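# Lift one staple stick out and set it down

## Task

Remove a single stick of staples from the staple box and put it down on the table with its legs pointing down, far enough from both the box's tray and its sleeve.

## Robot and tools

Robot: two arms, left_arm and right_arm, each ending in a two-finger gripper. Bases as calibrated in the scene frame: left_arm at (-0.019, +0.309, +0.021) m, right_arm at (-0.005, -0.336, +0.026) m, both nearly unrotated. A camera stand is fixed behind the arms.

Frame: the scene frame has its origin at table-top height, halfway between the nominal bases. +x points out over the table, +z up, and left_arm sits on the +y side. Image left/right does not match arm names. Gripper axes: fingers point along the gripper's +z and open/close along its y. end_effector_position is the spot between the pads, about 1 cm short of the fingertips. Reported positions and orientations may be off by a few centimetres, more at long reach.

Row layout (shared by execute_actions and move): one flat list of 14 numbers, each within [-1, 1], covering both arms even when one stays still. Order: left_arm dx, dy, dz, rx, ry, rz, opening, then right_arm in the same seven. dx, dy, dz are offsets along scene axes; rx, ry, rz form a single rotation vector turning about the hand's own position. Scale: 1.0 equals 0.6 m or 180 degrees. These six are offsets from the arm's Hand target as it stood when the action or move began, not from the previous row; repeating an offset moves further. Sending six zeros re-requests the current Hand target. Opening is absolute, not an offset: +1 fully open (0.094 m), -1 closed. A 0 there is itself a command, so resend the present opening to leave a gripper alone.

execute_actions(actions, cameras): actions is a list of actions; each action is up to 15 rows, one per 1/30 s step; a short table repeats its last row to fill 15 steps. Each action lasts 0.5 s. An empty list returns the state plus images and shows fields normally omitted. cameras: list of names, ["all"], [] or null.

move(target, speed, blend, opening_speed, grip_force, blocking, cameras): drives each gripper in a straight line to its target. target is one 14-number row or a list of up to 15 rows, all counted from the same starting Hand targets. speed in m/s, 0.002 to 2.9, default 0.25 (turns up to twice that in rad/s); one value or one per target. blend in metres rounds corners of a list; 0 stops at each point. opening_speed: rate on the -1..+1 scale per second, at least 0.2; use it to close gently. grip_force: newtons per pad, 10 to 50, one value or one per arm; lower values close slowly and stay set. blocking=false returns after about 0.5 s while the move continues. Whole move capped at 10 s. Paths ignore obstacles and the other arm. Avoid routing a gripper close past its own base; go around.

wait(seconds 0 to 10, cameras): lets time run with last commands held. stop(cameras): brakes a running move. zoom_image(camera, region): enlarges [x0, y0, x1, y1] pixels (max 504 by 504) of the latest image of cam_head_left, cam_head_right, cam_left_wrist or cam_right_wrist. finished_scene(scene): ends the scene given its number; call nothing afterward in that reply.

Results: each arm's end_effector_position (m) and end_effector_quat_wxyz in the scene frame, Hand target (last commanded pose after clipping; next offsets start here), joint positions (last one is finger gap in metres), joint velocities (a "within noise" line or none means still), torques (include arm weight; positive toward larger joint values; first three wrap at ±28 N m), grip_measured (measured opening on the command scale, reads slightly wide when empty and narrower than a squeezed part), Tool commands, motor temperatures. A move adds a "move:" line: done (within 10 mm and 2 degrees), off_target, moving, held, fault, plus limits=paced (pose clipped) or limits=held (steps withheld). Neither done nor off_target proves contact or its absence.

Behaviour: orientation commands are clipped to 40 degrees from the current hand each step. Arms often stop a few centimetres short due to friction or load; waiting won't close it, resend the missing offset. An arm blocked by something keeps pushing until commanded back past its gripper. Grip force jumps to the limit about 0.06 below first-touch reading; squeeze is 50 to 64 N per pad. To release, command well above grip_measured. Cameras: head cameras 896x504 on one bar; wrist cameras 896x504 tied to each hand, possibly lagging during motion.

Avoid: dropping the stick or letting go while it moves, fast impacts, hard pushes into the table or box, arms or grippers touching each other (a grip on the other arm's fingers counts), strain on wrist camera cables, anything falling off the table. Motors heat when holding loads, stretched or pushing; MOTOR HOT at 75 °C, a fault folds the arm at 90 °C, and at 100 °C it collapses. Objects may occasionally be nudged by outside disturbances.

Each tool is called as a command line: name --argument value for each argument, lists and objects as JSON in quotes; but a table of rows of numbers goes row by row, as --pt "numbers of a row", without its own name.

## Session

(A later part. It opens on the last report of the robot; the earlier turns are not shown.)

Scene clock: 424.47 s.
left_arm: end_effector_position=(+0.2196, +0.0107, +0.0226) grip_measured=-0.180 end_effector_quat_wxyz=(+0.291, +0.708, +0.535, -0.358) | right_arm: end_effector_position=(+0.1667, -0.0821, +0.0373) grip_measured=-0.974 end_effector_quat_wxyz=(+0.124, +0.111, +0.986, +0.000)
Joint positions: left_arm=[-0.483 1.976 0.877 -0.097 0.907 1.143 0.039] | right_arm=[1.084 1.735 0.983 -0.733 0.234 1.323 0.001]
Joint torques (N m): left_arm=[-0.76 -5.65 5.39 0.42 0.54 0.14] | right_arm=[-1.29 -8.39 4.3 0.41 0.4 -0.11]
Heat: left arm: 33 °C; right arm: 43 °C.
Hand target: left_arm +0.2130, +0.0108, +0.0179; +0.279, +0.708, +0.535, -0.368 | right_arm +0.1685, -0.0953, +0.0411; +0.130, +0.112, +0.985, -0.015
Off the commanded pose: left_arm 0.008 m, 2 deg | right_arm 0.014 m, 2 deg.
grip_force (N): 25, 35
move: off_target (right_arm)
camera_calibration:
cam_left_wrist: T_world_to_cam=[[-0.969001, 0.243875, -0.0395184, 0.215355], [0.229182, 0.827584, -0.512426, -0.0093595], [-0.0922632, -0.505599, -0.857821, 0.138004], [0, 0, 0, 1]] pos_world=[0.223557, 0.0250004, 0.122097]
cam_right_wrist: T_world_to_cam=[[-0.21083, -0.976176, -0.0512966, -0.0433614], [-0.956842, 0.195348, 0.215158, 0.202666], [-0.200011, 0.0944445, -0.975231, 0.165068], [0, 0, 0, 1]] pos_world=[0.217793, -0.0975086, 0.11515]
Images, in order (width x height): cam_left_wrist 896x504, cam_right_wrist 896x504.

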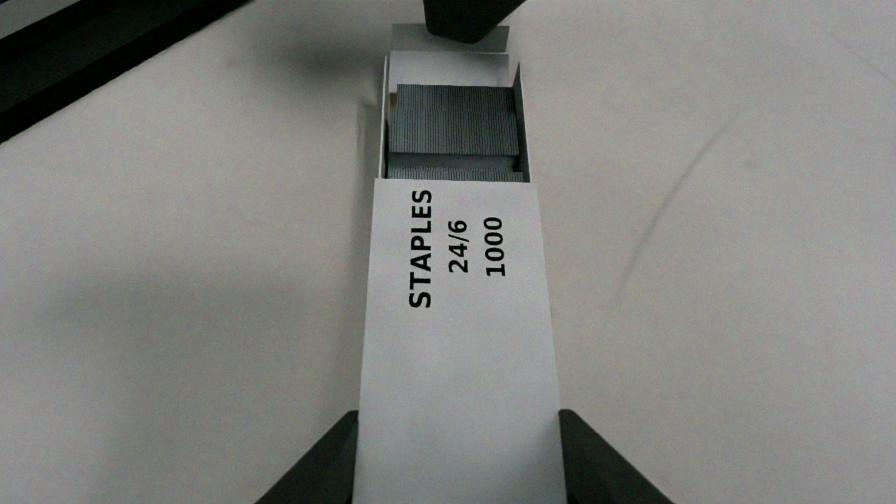

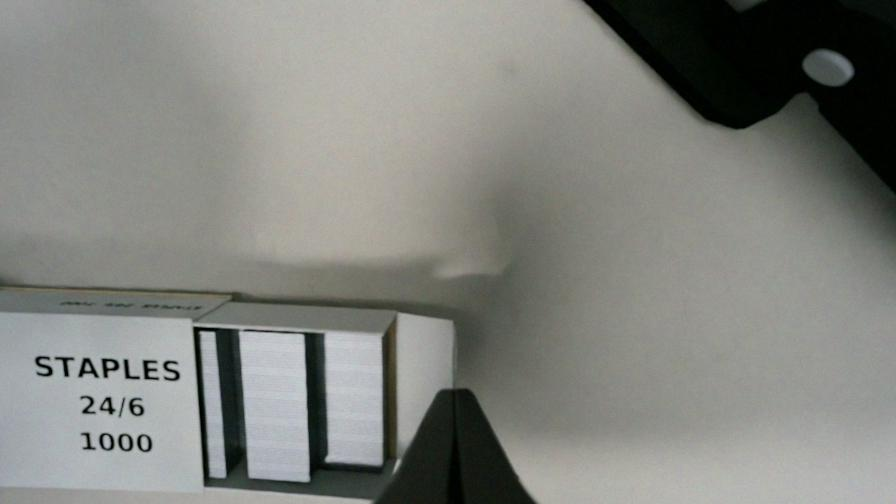

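move --pt "0 0 0 0 0 0 -0.3 -0.003 0.022 -0.002 0 0 0 -0.6" --pt "0 0 0 0 0 0 -0.3 0.005 0.058 0.065 0 0 0 -0.5" --speed 0.06 --opening_speed 1 --cameras '["cam_left_wrist","cam_right_wrist"]'

zoom_image --camera "cam_right_wrist" --region '[300, 220, 600, 440]'

Scene clock: 442.13 s.
left_arm: end_effector_position=(+0.2200, +0.0118, +0.0196) grip_measured=-0.181 end_effector_quat_wxyz=(+0.288, +0.708, +0.538, -0.355) | right_arm: end_effector_position=(+0.1700, -0.0609, +0.0803) grip_measured=-0.501 end_effector_quat_wxyz=(+0.122, +0.114, +0.986, -0.004)
Joint positions: left_arm=[-0.483 1.981 0.877 -0.097 0.897 1.143 0.038] | right_arm=[1.104 1.75 1.189 -0.939 0.234 1.351 0.023]
Joint torques (N m): left_arm=[-0.64 -5.85 5.5 0.41 0.64 0.12] | right_arm=[0.79 -5.79 6.89 0.54 0.42 0.05]
Heat: left arm: 32 °C; right arm: 43 °C.
Hand target: left_arm +0.2130, +0.0107, +0.0179; +0.279, +0.708, +0.535, -0.368 | right_arm +0.1715, -0.0606, +0.0801; +0.130, +0.112, +0.985, -0.015
Off the commanded pose: left_arm 0.007 m, 2 deg | right_arm 0.002 m, 2 deg.
grip_force (N): 25, 35
move: done
camera_calibration:
cam_left_wrist: T_world_to_cam=[[-0.969871, 0.240816, -0.0368413, 0.215577], [0.226158, 0.833788, -0.503636, -0.0114323], [-0.0905661, -0.496794, -0.86313, 0.135599], [0, 0, 0, 1]] pos_world=[0.223948, 0.0249826, 0.119224]
cam_right_wrist: T_world_to_cam=[[-0.218469, -0.974864, -0.0437269, -0.0190359], [-0.954175, 0.204013, 0.218927, 0.192188], [-0.204503, 0.0895518, -0.974761, 0.206074], [0, 0, 0, 1]] pos_world=[0.221365, -0.0762205, 0.157966]
Images, in order (width x height): cam_left_wrist 896x504, cam_right_wrist 896x504.

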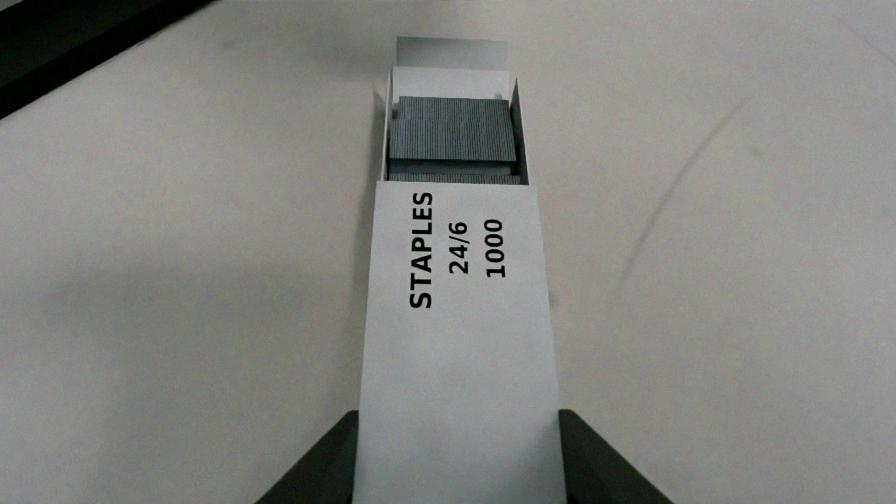

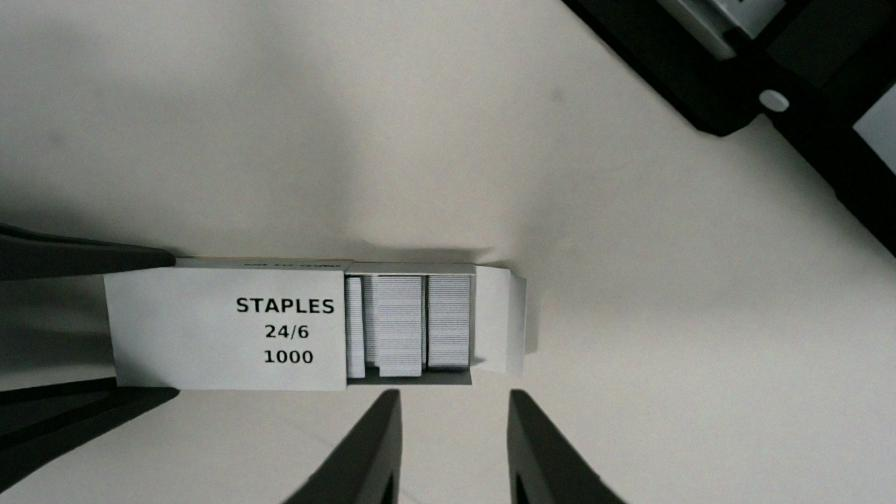

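Scaled by 1.680 from the camera's 896x504 image, which has a finer 1280x720 frame.

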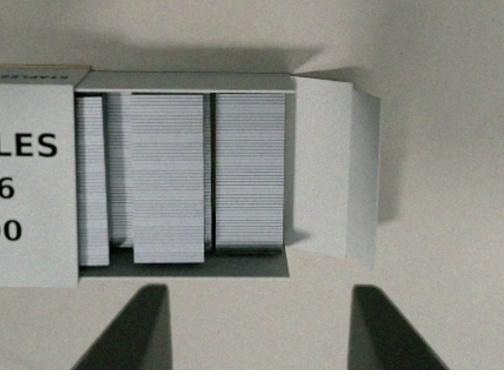

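move --pt "0 0 0 0 0 0 -0.3 -0.005 0.025 0 0 0 0 -0.63" --pt "0 0 0 0 0 0 -0.3 -0.005 0.025 -0.07 0 0 0 -0.63" --speed 0.08 --cameras '["cam_right_wrist"]'

zoom_image --camera "cam_right_wrist" --region '[340, 270, 600, 504]'

Scene clock: 468.67 s.
left_arm: end_effector_position=(+0.2200, +0.0118, +0.0196) grip_measured=-0.181 end_effector_quat_wxyz=(+0.288, +0.708, +0.538, -0.355) | right_arm: end_effector_position=(+0.1675, -0.0438, +0.0426) grip_measured=-0.629 end_effector_quat_wxyz=(+0.120, +0.114, +0.986, -0.008)
Joint positions: left_arm=[-0.483 1.981 0.877 -0.097 0.897 1.143 0.038] | right_arm=[1.133 1.863 1.172 -0.822 0.235 1.38 0.017]
Joint torques (N m): left_arm=[-0.57 -5.97 5.45 0.39 0.63 0.13] | right_arm=[0.65 -6.86 4.86 0.77 0.43 0.05]
Heat: left arm: 32 °C; right arm: 44 °C.
Hand target: left_arm +0.2130, +0.0107, +0.0179; +0.279, +0.708, +0.535, -0.368 | right_arm +0.1685, -0.0455, +0.0381; +0.130, +0.112, +0.985, -0.015
Off the commanded pose: left_arm 0.007 m, 2 deg | right_arm 0.005 m, 1 deg.
grip_force (N): 25, 35
move: done
camera_calibration:
cam_right_wrist: T_world_to_cam=[[-0.21783, -0.975287, -0.036955, -0.00491048], [-0.953587, 0.204612, 0.220921, 0.194413], [-0.2079, 0.083363, -0.974591, 0.167568], [0, 0, 0, 1]] pos_world=[0.219157, -0.0585373, 0.120179]
Images, in order (width x height): cam_right_wrist 896x504.

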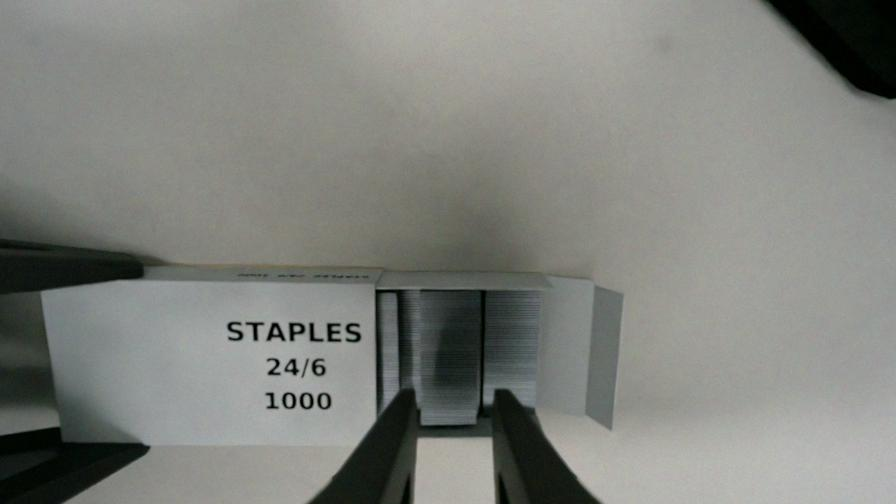

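Scaled by 1.938 from the camera's 896x504 image, which has a finer 1280x720 frame.

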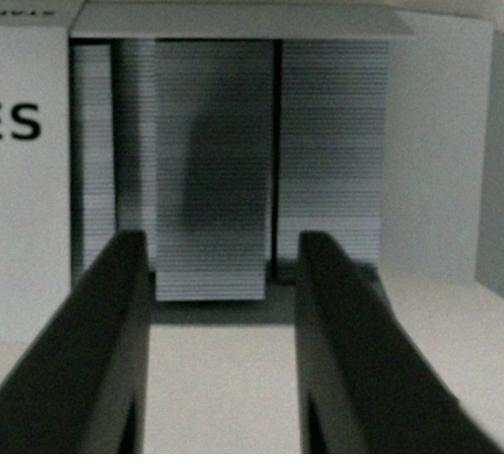

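move --target '[0,0,0,0,0,0,-0.3, 0.006,0.0,-0.023,0,0,0,-0.63]' --speed 0.04 --cameras '["cam_right_wrist"]'

zoom_image --camera "cam_right_wrist" --region '[340, 270, 600, 504]'

Scene clock: 479.20 s.
left_arm: end_effector_position=(+0.2200, +0.0118, +0.0196) grip_measured=-0.181 end_effector_quat_wxyz=(+0.288, +0.708, +0.538, -0.355) | right_arm: end_effector_position=(+0.1687, -0.0412, +0.0302) grip_measured=-0.629 end_effector_quat_wxyz=(+0.121, +0.114, +0.986, -0.005)
Joint positions: left_arm=[-0.483 1.981 0.877 -0.097 0.897 1.143 0.038] | right_arm=[1.133 1.89 1.152 -0.769 0.235 1.38 0.017]
Joint torques (N m): left_arm=[-0.65 -5.81 5.5 0.38 0.63 0.15] | right_arm=[-0.32 -6.75 4.67 0.85 0.42 -0.06]
Heat: left arm: 32 °C; right arm: 43 °C.
Hand target: left_arm +0.2130, +0.0107, +0.0179; +0.279, +0.708, +0.535, -0.368 | right_arm +0.1721, -0.0455, +0.0244; +0.130, +0.112, +0.985, -0.015
Off the commanded pose: left_arm 0.007 m, 2 deg | right_arm 0.008 m, 2 deg.
grip_force (N): 25, 35
move: done
camera_calibration:
cam_right_wrist: T_world_to_cam=[[-0.217757, -0.975038, -0.0433905, -0.00229291], [-0.954141, 0.203312, 0.219725, 0.197818], [-0.205418, 0.0892472, -0.974597, 0.155379], [0, 0, 0, 1]] pos_world=[0.220164, -0.0563215, 0.107867]
Images, in order (width x height): cam_right_wrist 896x504.

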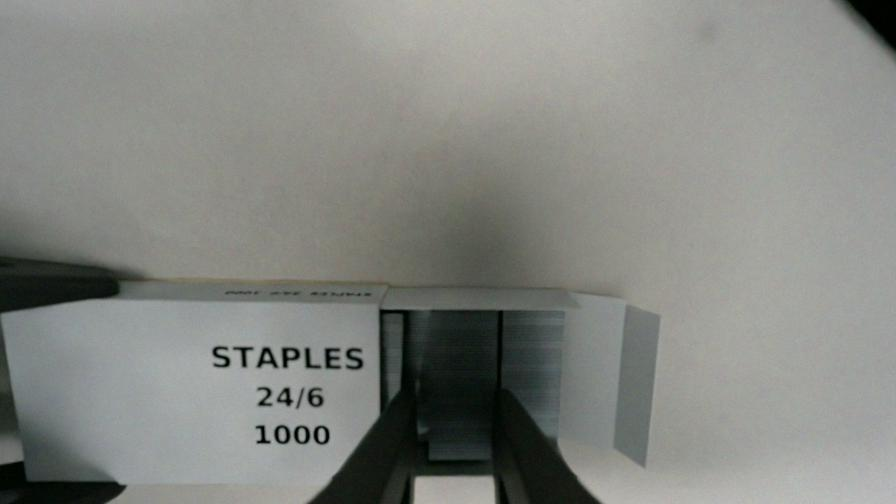

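Scaled by 1.938 from the camera's 896x504 image, which has a finer 1280x720 frame.

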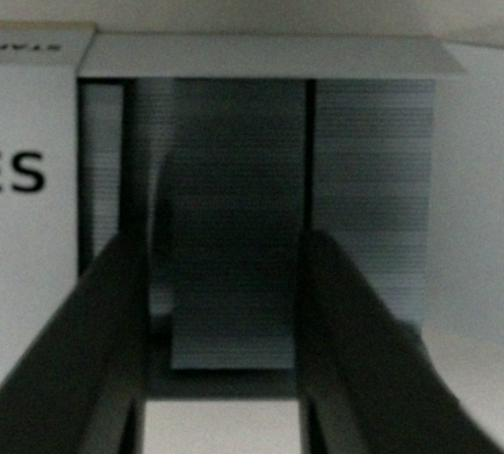

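move --target '[0,0,0,0,0,0,-0.3, -0.001,-0.007,0.006,0,0,0,-0.63]' --speed 0.04 --cameras '["cam_right_wrist"]'

zoom_image --camera "cam_right_wrist" --region '[340, 270, 600, 504]'

Scene clock: 485.73 s.
left_arm: end_effector_position=(+0.2200, +0.0118, +0.0196) grip_measured=-0.181 end_effector_quat_wxyz=(+0.288, +0.708, +0.538, -0.355) | right_arm: end_effector_position=(+0.1671, -0.0448, +0.0276) grip_measured=-0.629 end_effector_quat_wxyz=(+0.120, +0.112, +0.986, -0.010)
Joint positions: left_arm=[-0.483 1.981 0.877 -0.097 0.897 1.143 0.038] | right_arm=[1.133 1.89 1.14 -0.769 0.235 1.377 0.017]
Joint torques (N m): left_arm=[-0.55 -5.83 5.46 0.39 0.58 0.16] | right_arm=[-0.66 -8.16 4.56 0.72 0.43 -0.08]
Heat: left arm: 32 °C; right arm: 43 °C.
Hand target: left_arm +0.2130, +0.0107, +0.0179; +0.279, +0.708, +0.535, -0.368 | right_arm +0.1715, -0.0498, +0.0279; +0.130, +0.112, +0.985, -0.015
Off the commanded pose: left_arm 0.007 m, 2 deg | right_arm 0.007 m, 1 deg.
grip_force (N): 25, 35
move: done
camera_calibration:
cam_right_wrist: T_world_to_cam=[[-0.214638, -0.976169, -0.0320125, -0.00718272], [-0.953841, 0.202455, 0.221809, 0.197455], [-0.210042, 0.0781437, -0.974564, 0.153111], [0, 0, 0, 1]] pos_world=[0.218959, -0.0589519, 0.105189]
Images, in order (width x height): cam_right_wrist 896x504.

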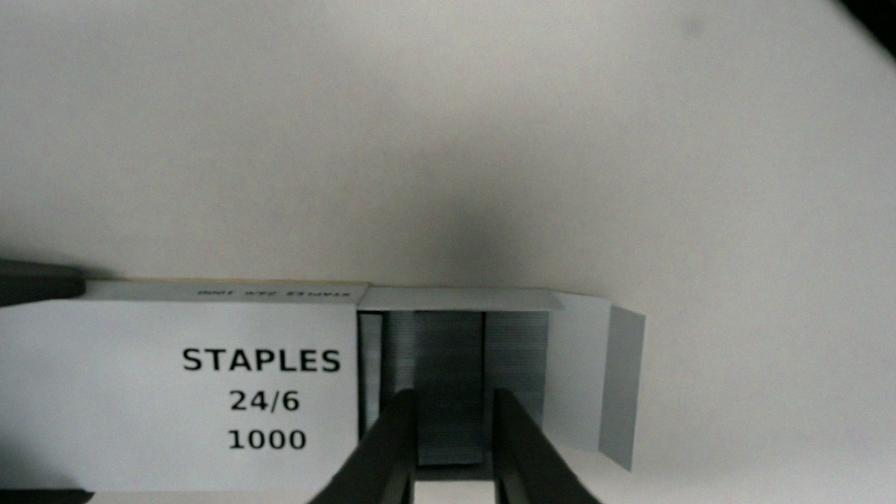

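Scaled by 1.938 from the camera's 896x504 image, which has a finer 1280x720 frame.

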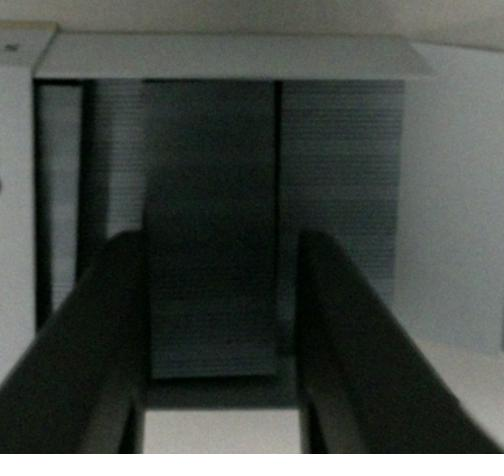

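move --target '[0,0,0,0,0,0,-0.3, 0,0,0,0,0,0,-0.85]' --speed 0.04 --opening_speed 0.2 --grip_force '[25,18]' --cameras '["cam_right_wrist"]'

zoom_image --camera "cam_right_wrist" --region '[340, 270, 600, 504]'

Scene clock: 492.07 s.
left_arm: end_effector_position=(+0.2200, +0.0118, +0.0196) grip_measured=-0.181 end_effector_quat_wxyz=(+0.288, +0.708, +0.538, -0.355) | right_arm: end_effector_position=(+0.1671, -0.0448, +0.0276) grip_measured=-0.849 end_effector_quat_wxyz=(+0.120, +0.111, +0.986, -0.010)
Joint positions: left_arm=[-0.483 1.981 0.877 -0.097 0.897 1.143 0.038] | right_arm=[1.133 1.89 1.14 -0.769 0.235 1.377 0.007]
Joint torques (N m): left_arm=[-0.66 -5.97 5.48 0.38 0.62 0.14] | right_arm=[-0.66 -8.16 4.57 0.72 0.42 -0.06]
Heat: left arm: 32 °C; right arm: 42 °C.
Hand target: left_arm +0.2130, +0.0107, +0.0179; +0.279, +0.708, +0.535, -0.368 | right_arm +0.1715, -0.0498, +0.0279; +0.130, +0.112, +0.985, -0.015
Off the commanded pose: left_arm 0.007 m, 2 deg | right_arm 0.007 m, 1 deg.
grip_force (N): 25, 18
move: done
camera_calibration:
cam_right_wrist: T_world_to_cam=[[-0.214246, -0.976255, -0.0319983, -0.00727545], [-0.953928, 0.202077, 0.221781, 0.197455], [-0.210048, 0.0780397, -0.974571, 0.153107], [0, 0, 0, 1]] pos_world=[0.218959, -0.0589523, 0.105189]
Images, in order (width x height): cam_right_wrist 896x504.

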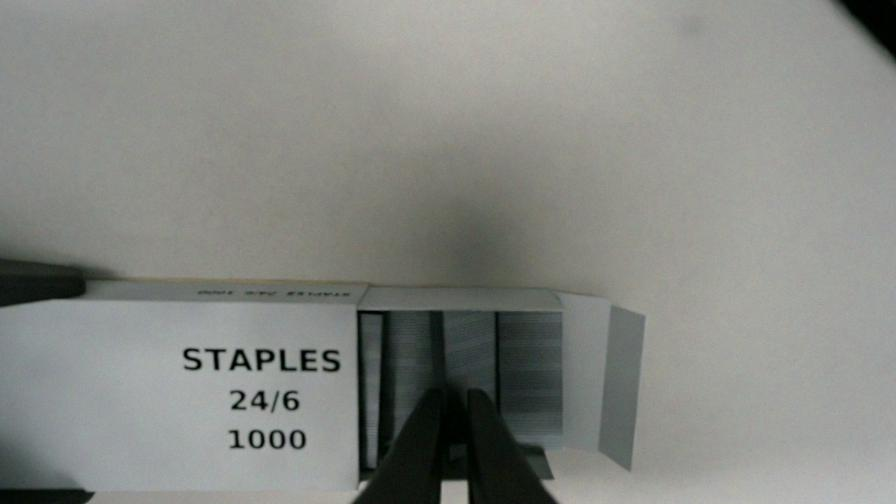

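Scaled by 1.938 from the camera's 896x504 image, which has a finer 1280x720 frame.

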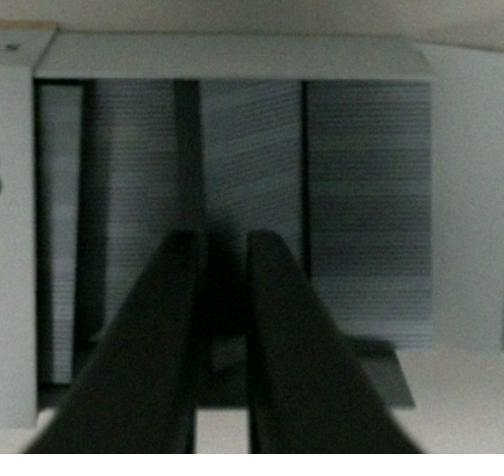

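move --pt "0 0 0 0 0 0 -0.3 0 0 0 0 0 0 -0.6" --pt "0 0 0 0 0 0 -0.3 0.0 0.0 0.05 0 0 0 -0.6" --speed 0.05 --opening_speed 0.4 --grip_force '[25,50]' --cameras '["cam_right_wrist","cam_left_wrist"]'

zoom_image --camera "cam_right_wrist" --region '[320, 230, 600, 480]'

zoom_image --camera "cam_left_wrist" --region '[360, 0, 550, 210]'

Scene clock: 503.93 s.
left_arm: end_effector_position=(+0.2200, +0.0118, +0.0196) grip_measured=-0.181 end_effector_quat_wxyz=(+0.288, +0.708, +0.538, -0.355) | right_arm: end_effector_position=(+0.1645, -0.0508, +0.0458) grip_measured=-0.601 end_effector_quat_wxyz=(+0.116, +0.110, +0.987, -0.022)
Joint positions: left_arm=[-0.483 1.981 0.877 -0.097 0.897 1.143 0.038] | right_arm=[1.133 1.857 1.178 -0.865 0.235 1.377 0.019]
Joint torques (N m): left_arm=[-0.72 -5.98 5.57 0.39 0.67 0.14] | right_arm=[-0.65 -9.46 6.53 0.45 0.42 -0.06]
Heat: left arm: 32 °C; right arm: 42 °C.
Hand target: left_arm +0.2130, +0.0107, +0.0179; +0.279, +0.708, +0.535, -0.368 | right_arm +0.1715, -0.0498, +0.0579; +0.130, +0.112, +0.985, -0.015
Off the commanded pose: left_arm 0.007 m, 2 deg | right_arm 0.014 m, 2 deg.
grip_force (N): 25, 50
move: off_target (right_arm)
camera_calibration:
cam_left_wrist: T_world_to_cam=[[-0.969871, 0.240816, -0.0368413, 0.215577], [0.226158, 0.833788, -0.503636, -0.0114323], [-0.0905661, -0.496794, -0.86313, 0.135599], [0, 0, 0, 1]] pos_world=[0.223948, 0.0249826, 0.119224]
cam_right_wrist: T_world_to_cam=[[-0.21442, -0.976719, -0.00658891, -0.0142755], [-0.951595, 0.207374, 0.226855, 0.191775], [-0.220207, 0.0549121, -0.973906, 0.171209], [0, 0, 0, 1]] pos_world=[0.217133, -0.0631136, 0.123142]
Images, in order (width x height): cam_left_wrist 896x504, cam_right_wrist 896x504.

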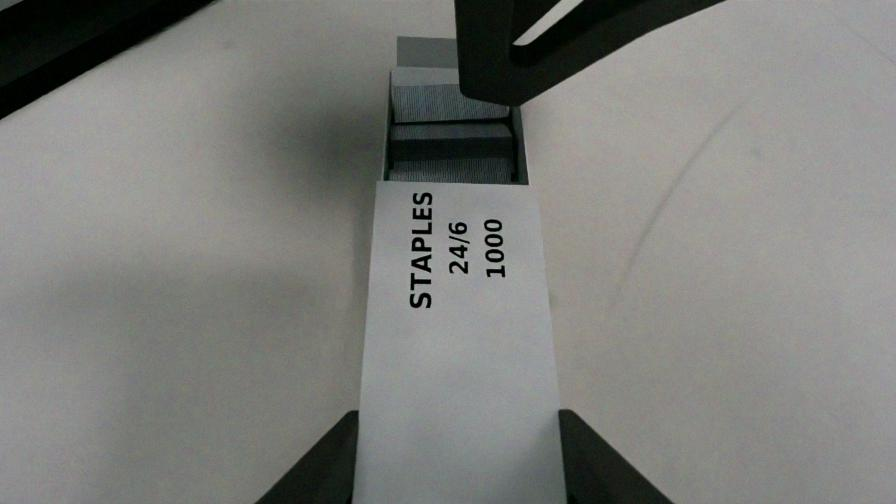

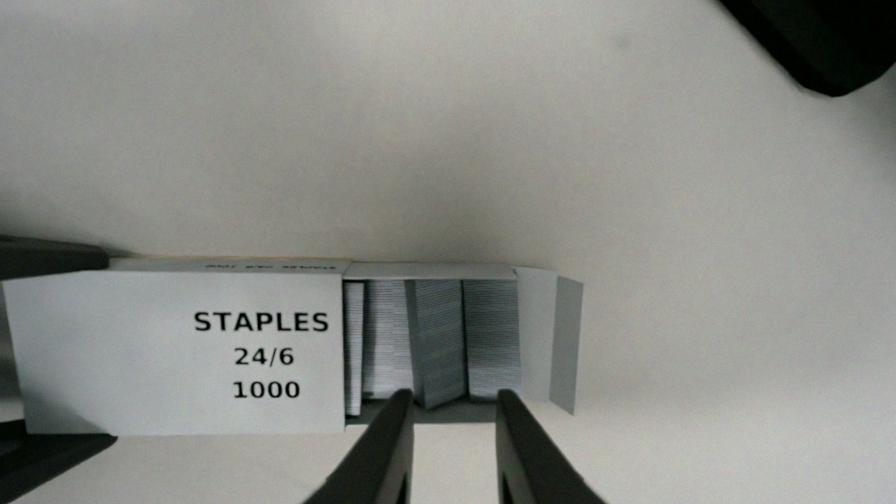

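Scaled by 1.800 from the camera's 896x504 image, which has a finer 1280x720 frame.

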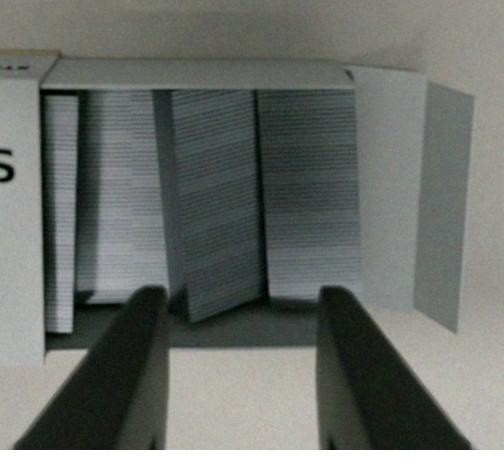

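Scaled by 2.400 from the camera's 896x504 image, which has a finer 1280x720 frame.

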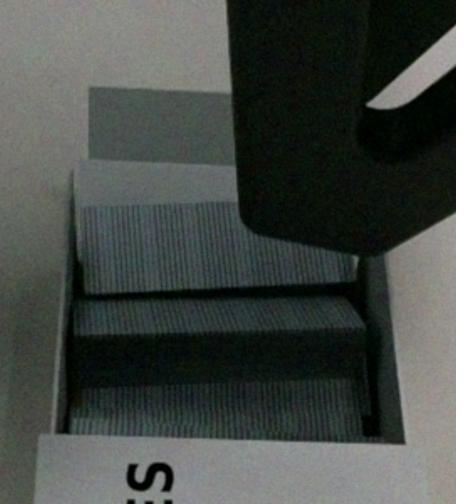

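move --pt "0 0 0 0 0 0 -0.3 -0.006 -0.043 0 0 0 0 -0.57" --pt "0 0 0 0 0 0 -0.3 -0.006 -0.043 -0.03 0 0 0 -0.57" --speed 0.06 --cameras '["cam_right_wrist"]'

zoom_image --camera "cam_right_wrist" --region '[320, 230, 600, 480]'

Scene clock: 544.70 s.
left_arm: end_effector_position=(+0.2200, +0.0118, +0.0196) grip_measured=-0.181 end_effector_quat_wxyz=(+0.288, +0.708, +0.538, -0.355) | right_arm: end_effector_position=(+0.1632, -0.0715, +0.0425) grip_measured=-0.571 end_effector_quat_wxyz=(+0.121, +0.111, +0.986, -0.009)
Joint positions: left_arm=[-0.483 1.981 0.877 -0.097 0.897 1.143 0.038] | right_arm=[1.111 1.77 1.051 -0.791 0.235 1.352 0.02]
Joint torques (N m): left_arm=[-0.54 -5.83 5.56 0.36 0.64 0.14] | right_arm=[-0.77 -6.54 4.7 0.8 0.4 -0.06]
Heat: left arm: 32 °C; right arm: 43 °C.
Hand target: left_arm +0.2130, +0.0107, +0.0179; +0.279, +0.708, +0.535, -0.368 | right_arm +0.1679, -0.0755, +0.0399; +0.130, +0.112, +0.985, -0.015
Off the commanded pose: left_arm 0.007 m, 2 deg | right_arm 0.007 m, 1 deg.
grip_force (N): 25, 50
move: done
camera_calibration:
cam_right_wrist: T_world_to_cam=[[-0.213352, -0.976386, -0.0339345, -0.0338034], [-0.954583, 0.200942, 0.219986, 0.1959], [-0.207973, 0.0793278, -0.974913, 0.168659], [0, 0, 0, 1]] pos_world=[0.214867, -0.085749, 0.120185]
Images, in order (width x height): cam_right_wrist 896x504.

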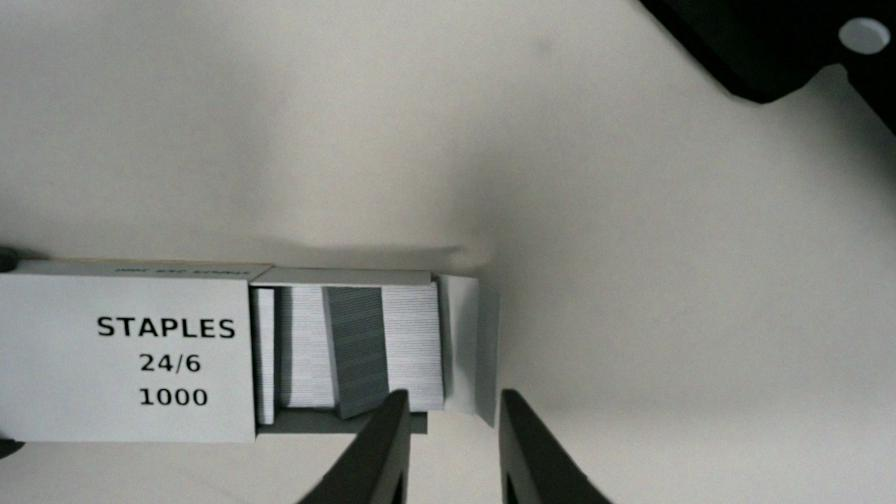

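Scaled by 1.800 from the camera's 896x504 image, which has a finer 1280x720 frame.

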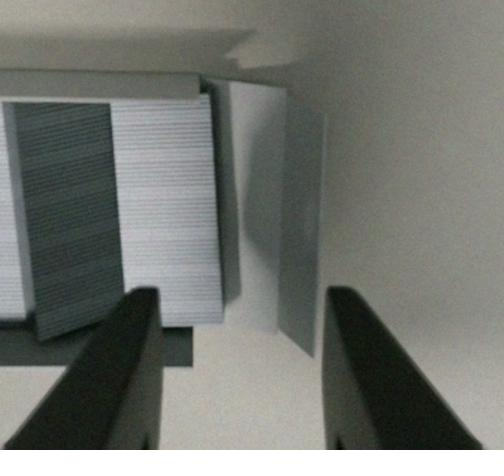

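move --target '[0,0,0,0,0,0,-0.3, 0,-0.06,0.1,0,0,0,-0.57]' --speed 0.1 --cameras '["cam_right_wrist","cam_left_wrist"]'

zoom_image --camera "cam_right_wrist" --region '[250, 180, 500, 380]'

zoom_image --camera "cam_left_wrist" --region '[370, 20, 540, 200]'

Scene clock: 561.87 s.
left_arm: end_effector_position=(+0.2200, +0.0118, +0.0196) grip_measured=-0.181 end_effector_quat_wxyz=(+0.288, +0.708, +0.538, -0.355) | right_arm: end_effector_position=(+0.1624, -0.1110, +0.0902) grip_measured=-0.571 end_effector_quat_wxyz=(+0.118, +0.110, +0.987, -0.020)
Joint positions: left_arm=[-0.483 1.981 0.877 -0.097 0.897 1.143 0.038] | right_arm=[1.053 1.584 1.048 -0.982 0.235 1.293 0.02]
Joint torques (N m): left_arm=[-0.53 -5.89 5.44 0.38 0.62 0.18] | right_arm=[-0.75 -7.05 6.86 0.53 0.36 -0.03]
Motor temperatures (°C): left_arm=[23 29 32 28 25 24 25] | right_arm=[24 32 42 25 25 23 22]
Heat: left arm: 32 °C; right arm: 42 °C.
Hand target: left_arm +0.2130, +0.0107, +0.0179; +0.279, +0.708, +0.535, -0.368 | right_arm +0.1679, -0.1116, +0.0999; +0.130, +0.112, +0.985, -0.015
Off the commanded pose: left_arm 0.007 m, 2 deg | right_arm 0.011 m, 1 deg.
grip_force (N): 25, 50
move: off_target (right_arm)
camera_calibration:
cam_left_wrist: T_world_to_cam=[[-0.969871, 0.240816, -0.0368413, 0.215577], [0.226158, 0.833788, -0.503636, -0.0114323], [-0.0905661, -0.496794, -0.86313, 0.135599], [0, 0, 0, 1]] pos_world=[0.223948, 0.0249826, 0.119224]
cam_right_wrist: T_world_to_cam=[[-0.213781, -0.976813, -0.0115991, -0.0728071], [-0.952963, 0.205921, 0.222391, 0.192682], [-0.214846, 0.0585966, -0.974888, 0.216872], [0, 0, 0, 1]] pos_world=[0.214648, -0.123504, 0.16773]
Images, in order (width x height): cam_left_wrist 896x504, cam_right_wrist 896x504.

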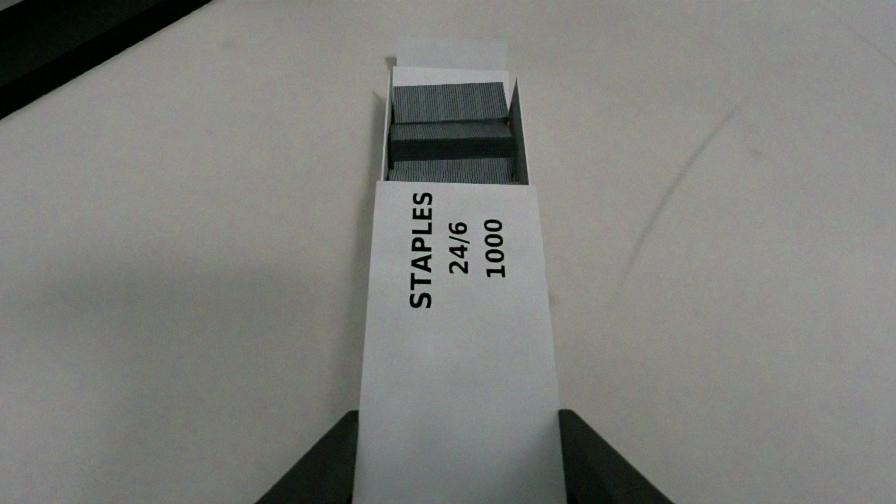

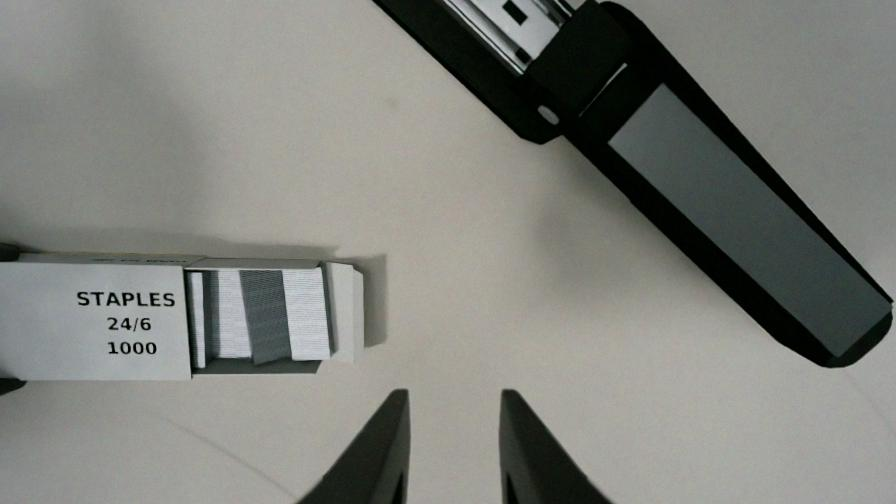

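Scaled by 2.016 from the camera's 896x504 image, which has a finer 1280x720 frame.

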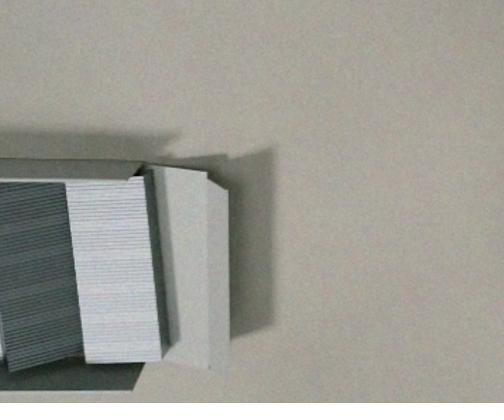

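Scaled by 2.800 from the camera's 896x504 image, which has a finer 1280x720 frame.

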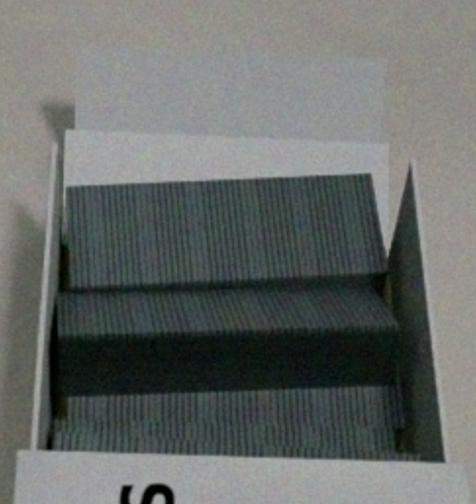

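move --pt "0 0 0 0 0 0 -0.3 0.007 0.072 0 0 0 0 -0.6" --pt "0 0 0 0 0 0 -0.3 0.007 0.072 -0.1 0 0 0 -0.6" --speed 0.08 --cameras '["cam_right_wrist"]'

zoom_image --camera "cam_right_wrist" --region '[320, 230, 600, 480]'

Scene clock: 580.50 s.
left_arm: end_effector_position=(+0.2200, +0.0118, +0.0196) grip_measured=-0.181 end_effector_quat_wxyz=(+0.288, +0.708, +0.538, -0.355) | right_arm: end_effector_position=(+0.1713, -0.0667, +0.0441) grip_measured=-0.599 end_effector_quat_wxyz=(+0.121, +0.113, +0.986, -0.008)
Joint positions: left_arm=[-0.483 1.981 0.877 -0.097 0.897 1.143 0.038] | right_arm=[1.094 1.792 1.085 -0.798 0.235 1.339 0.019]
Joint torques (N m): left_arm=[-0.58 -5.87 5.49 0.4 0.63 0.16] | right_arm=[0.64 -6.28 4.83 0.83 0.4 0.05]
Heat: left arm: 31 °C; right arm: 42 °C.
Hand target: left_arm +0.2130, +0.0107, +0.0179; +0.279, +0.708, +0.535, -0.368 | right_arm +0.1720, -0.0683, +0.0399; +0.130, +0.112, +0.985, -0.015
Off the commanded pose: left_arm 0.007 m, 2 deg | right_arm 0.005 m, 1 deg.
grip_force (N): 25, 50
move: done
camera_calibration:
cam_right_wrist: T_world_to_cam=[[-0.217462, -0.975402, -0.0360673, -0.0265055], [-0.954102, 0.204627, 0.21867, 0.202554], [-0.205911, 0.0819642, -0.975132, 0.171288], [0, 0, 0, 1]] pos_world=[0.222763, -0.0813411, 0.12178]
Images, in order (width x height): cam_right_wrist 896x504.

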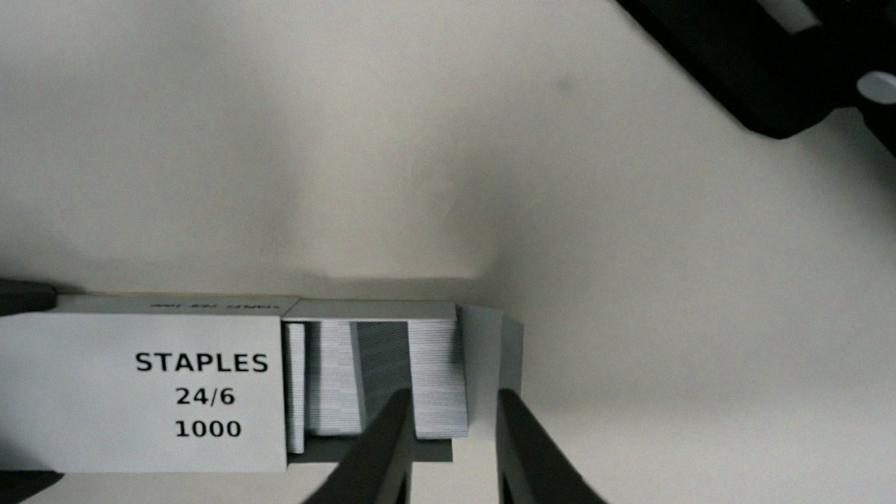

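Scaled by 1.800 from the camera's 896x504 image, which has a finer 1280x720 frame.

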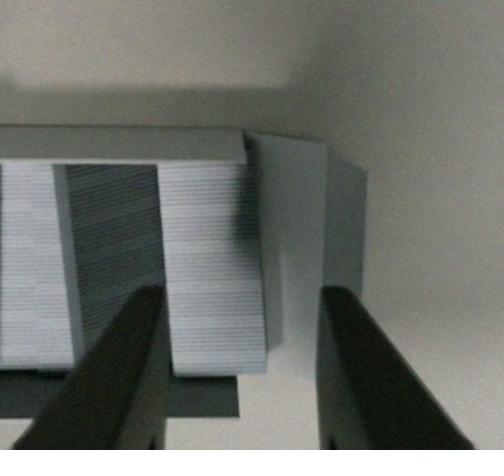

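move --target '[0,0,0,0,0,0,-0.3, 0.001,-0.003,-0.03,0,0,0,-0.6]' --speed 0.04 --cameras '["cam_right_wrist"]'

zoom_image --camera "cam_right_wrist" --region '[320, 254, 600, 504]'

Scene clock: 585.37 s.
left_arm: end_effector_position=(+0.2200, +0.0118, +0.0196) grip_measured=-0.181 end_effector_quat_wxyz=(+0.288, +0.708, +0.538, -0.355) | right_arm: end_effector_position=(+0.1712, -0.0670, +0.0269) grip_measured=-0.599 end_effector_quat_wxyz=(+0.122, +0.114, +0.986, -0.006)
Joint positions: left_arm=[-0.483 1.981 0.877 -0.097 0.897 1.143 0.038] | right_arm=[1.094 1.82 1.043 -0.723 0.235 1.339 0.019]
Joint torques (N m): left_arm=[-0.58 -5.91 5.52 0.41 0.64 0.14] | right_arm=[0.21 -6.22 4.6 0.83 0.4 0]
Heat: left arm: 31 °C; right arm: 42 °C.
Hand target: left_arm +0.2130, +0.0107, +0.0179; +0.279, +0.708, +0.535, -0.368 | right_arm +0.1726, -0.0701, +0.0219; +0.130, +0.112, +0.985, -0.015
Off the commanded pose: left_arm 0.007 m, 2 deg | right_arm 0.006 m, 1 deg.
grip_force (N): 25, 50
move: done
camera_calibration:
cam_right_wrist: T_world_to_cam=[[-0.217365, -0.975264, -0.0401638, -0.0272461], [-0.954506, 0.203773, 0.217703, 0.206235], [-0.204133, 0.0856577, -0.975188, 0.154498], [0, 0, 0, 1]] pos_world=[0.222468, -0.0818312, 0.104672]
Images, in order (width x height): cam_right_wrist 896x504.

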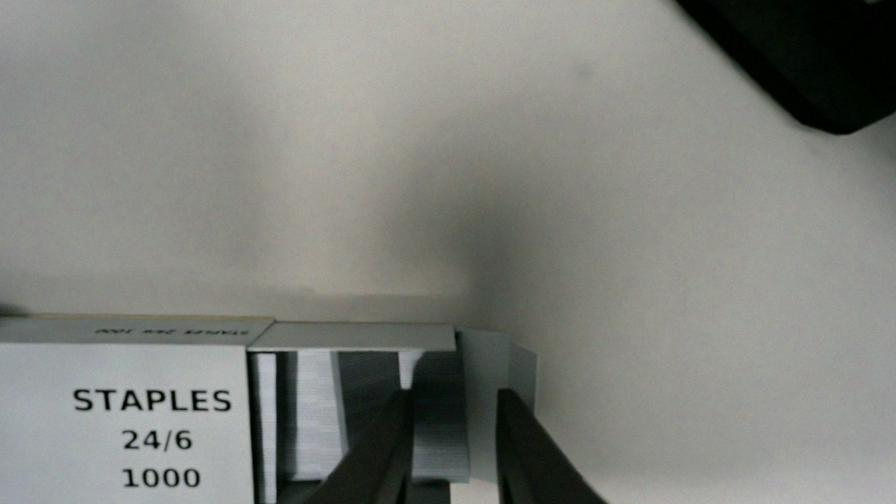

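Scaled by 1.800 from the camera's 896x504 image, which has a finer 1280x720 frame.

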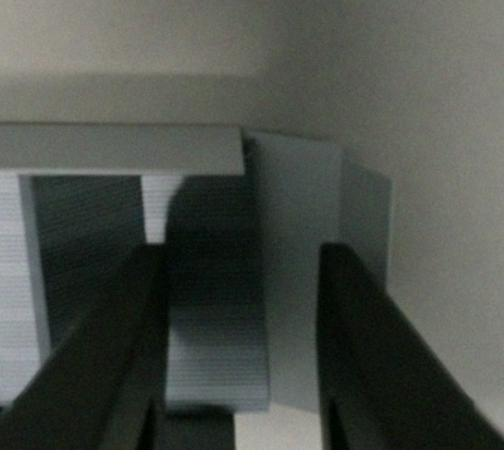

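move --pt "0 0 0 0 0 0 -0.3 0.001 0.007 0.025 0 0 0 -0.6" --pt "0 0 0 0 0 0 -0.3 0.001 0.007 -0.005 0 0 0 -0.6" --speed 0.04 --cameras '["cam_right_wrist"]'

zoom_image --camera "cam_right_wrist" --region '[320, 254, 600, 504]'

Scene clock: 593.83 s.
left_arm: end_effector_position=(+0.2200, +0.0118, +0.0196) grip_measured=-0.181 end_effector_quat_wxyz=(+0.288, +0.708, +0.538, -0.355) | right_arm: end_effector_position=(+0.1730, -0.0635, +0.0245) grip_measured=-0.599 end_effector_quat_wxyz=(+0.122, +0.113, +0.986, -0.007)
Joint positions: left_arm=[-0.483 1.981 0.877 -0.097 0.896 1.143 0.038] | right_arm=[1.094 1.839 1.057 -0.719 0.236 1.339 0.019]
Joint torques (N m): left_arm=[-0.58 -5.97 5.6 0.4 0.64 0.09] | right_arm=[0.64 -6.24 4.55 0.88 0.4 0.05]
Heat: left arm: 31 °C; right arm: 42 °C.
Hand target: left_arm +0.2130, +0.0107, +0.0179; +0.279, +0.708, +0.535, -0.368 | right_arm +0.1732, -0.0659, +0.0189; +0.130, +0.112, +0.985, -0.015
Off the commanded pose: left_arm 0.007 m, 2 deg | right_arm 0.006 m, 1 deg.
grip_force (N): 25, 50
move: done
camera_calibration:
cam_right_wrist: T_world_to_cam=[[-0.217427, -0.975288, -0.0392159, -0.0236251], [-0.954559, 0.204073, 0.217191, 0.207851], [-0.203821, 0.0846571, -0.975341, 0.152094], [0, 0, 0, 1]] pos_world=[0.224269, -0.0783339, 0.102274]
Images, in order (width x height): cam_right_wrist 896x504.

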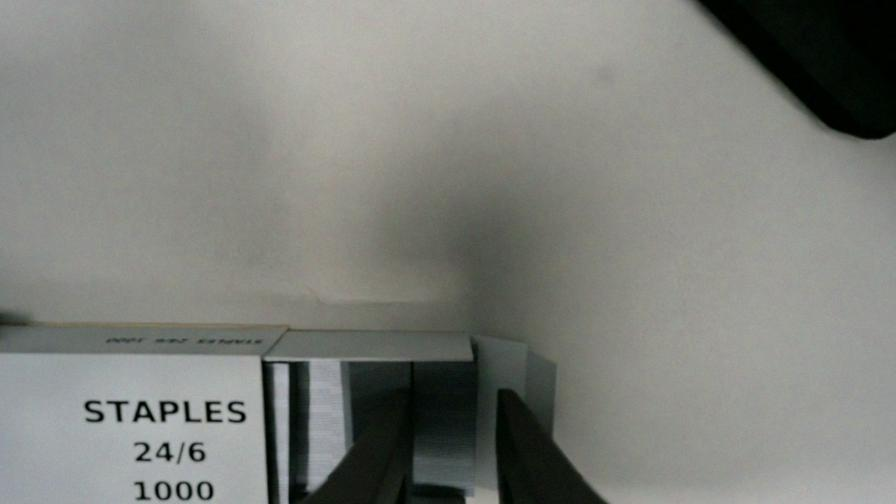

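Scaled by 1.800 from the camera's 896x504 image, which has a finer 1280x720 frame.

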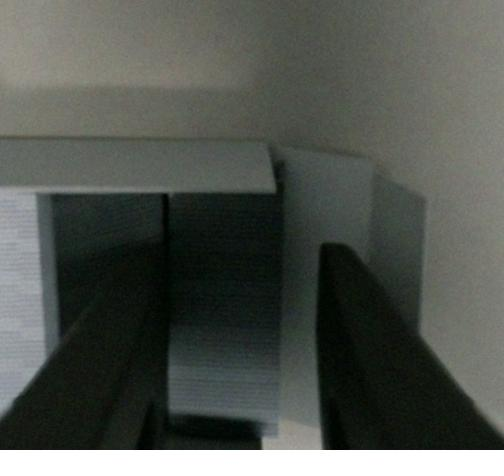

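move --target '[0,0,0,0,0,0,-0.3, 0,0,0,0,0,0,-0.8]' --speed 0.04 --opening_speed 0.2 --grip_force '[25,25]' --cameras '["cam_right_wrist"]'

zoom_image --camera "cam_right_wrist" --region '[320, 254, 600, 504]'

Scene clock: 598.33 s.
left_arm: end_effector_position=(+0.2200, +0.0118, +0.0196) grip_measured=-0.181 end_effector_quat_wxyz=(+0.288, +0.708, +0.538, -0.355) | right_arm: end_effector_position=(+0.1732, -0.0630, +0.0246) grip_measured=-0.799 end_effector_quat_wxyz=(+0.123, +0.114, +0.986, -0.006)
Joint positions: left_arm=[-0.483 1.981 0.877 -0.097 0.896 1.143 0.038] | right_arm=[1.094 1.839 1.057 -0.716 0.236 1.339 0.009]
Joint torques (N m): left_arm=[-0.64 -5.86 5.64 0.39 0.63 0.12] | right_arm=[0.64 -6.26 4.56 0.85 0.4 0.04]
Heat: left arm: 31 °C; right arm: 41 °C.
Hand target: left_arm +0.2130, +0.0107, +0.0179; +0.279, +0.708, +0.535, -0.368 | right_arm +0.1733, -0.0659, +0.0189; +0.130, +0.112, +0.985, -0.015
Off the commanded pose: left_arm 0.007 m, 2 deg | right_arm 0.006 m, 1 deg.
grip_force (N): 25, 25
move: done
camera_calibration:
cam_right_wrist: T_world_to_cam=[[-0.217311, -0.975222, -0.0414486, -0.0230718], [-0.954795, 0.203552, 0.216639, 0.20803], [-0.202834, 0.0866529, -0.975372, 0.15214], [0, 0, 0, 1]] pos_world=[0.224472, -0.0780285, 0.102369]
Images, in order (width x height): cam_right_wrist 896x504.

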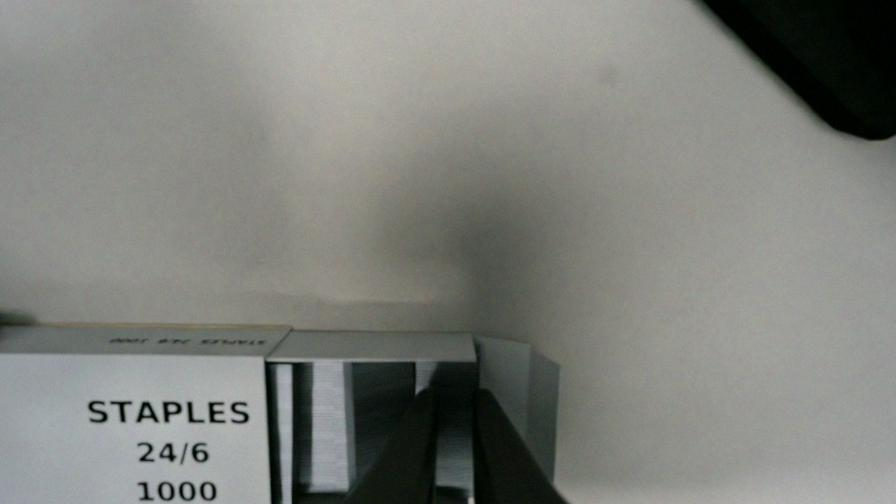

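Scaled by 1.800 from the camera's 896x504 image, which has a finer 1280x720 frame.

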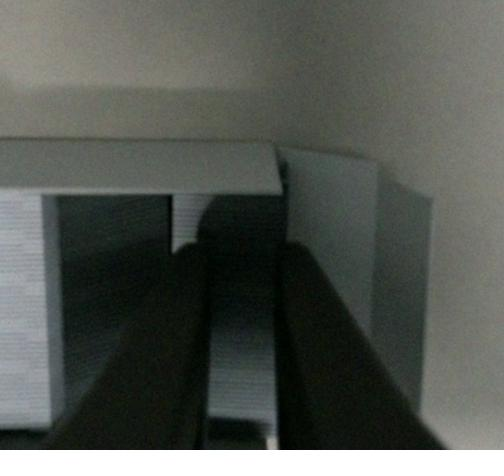

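move --pt "0 0 0 0 0 0 -0.3 0 -0.001 0.002 0 0 0 -0.6" --pt "0 0 0 0 0 0 -0.3 0 -0.001 -0.008 0 0 0 -0.6" --speed 0.03 --opening_speed 1 --cameras '["cam_right_wrist"]'

zoom_image --camera "cam_right_wrist" --region '[320, 254, 600, 504]'

Scene clock: 612.73 s.
left_arm: end_effector_position=(+0.2201, +0.0118, +0.0195) grip_measured=-0.181 end_effector_quat_wxyz=(+0.288, +0.708, +0.538, -0.354) | right_arm: end_effector_position=(+0.1732, -0.0637, +0.0232) grip_measured=-0.601 end_effector_quat_wxyz=(+0.124, +0.114, +0.986, -0.005)
Joint positions: left_arm=[-0.483 1.981 0.877 -0.097 0.896 1.143 0.038] | right_arm=[1.094 1.839 1.05 -0.708 0.237 1.339 0.019]
Joint torques (N m): left_arm=[-0.73 -5.87 5.52 0.38 0.64 0.17] | right_arm=[0.57 -5.67 4.21 0.99 0.38 0.04]
Heat: left arm: 31 °C; right arm: 41 °C.
Hand target: left_arm +0.2130, +0.0107, +0.0179; +0.279, +0.708, +0.535, -0.368 | right_arm +0.1732, -0.0666, +0.0141; +0.130, +0.112, +0.985, -0.015
Off the commanded pose: left_arm 0.007 m, 2 deg | right_arm 0.009 m, 1 deg.
grip_force (N): 25, 25
move: done
camera_calibration:
cam_right_wrist: T_world_to_cam=[[-0.217419, -0.975165, -0.0422052, -0.0237448], [-0.955154, 0.203654, 0.214956, 0.208527], [-0.201022, 0.087048, -0.975711, 0.15055], [0, 0, 0, 1]] pos_world=[0.224276, -0.0787274, 0.101067]
Images, in order (width x height): cam_right_wrist 896x504.

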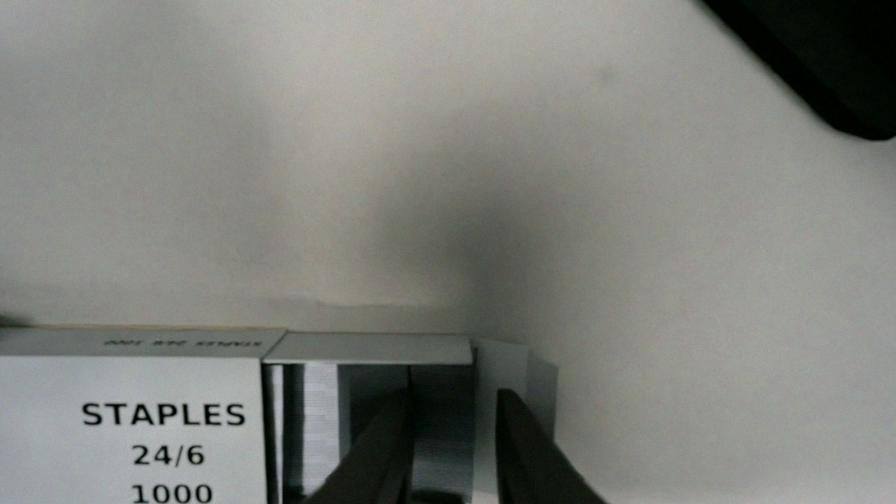

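Scaled by 1.800 from the camera's 896x504 image, which has a finer 1280x720 frame.

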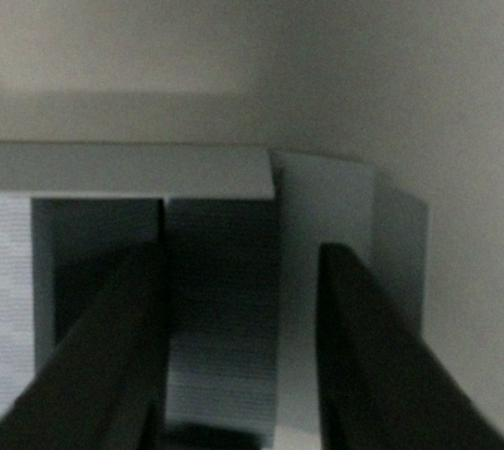

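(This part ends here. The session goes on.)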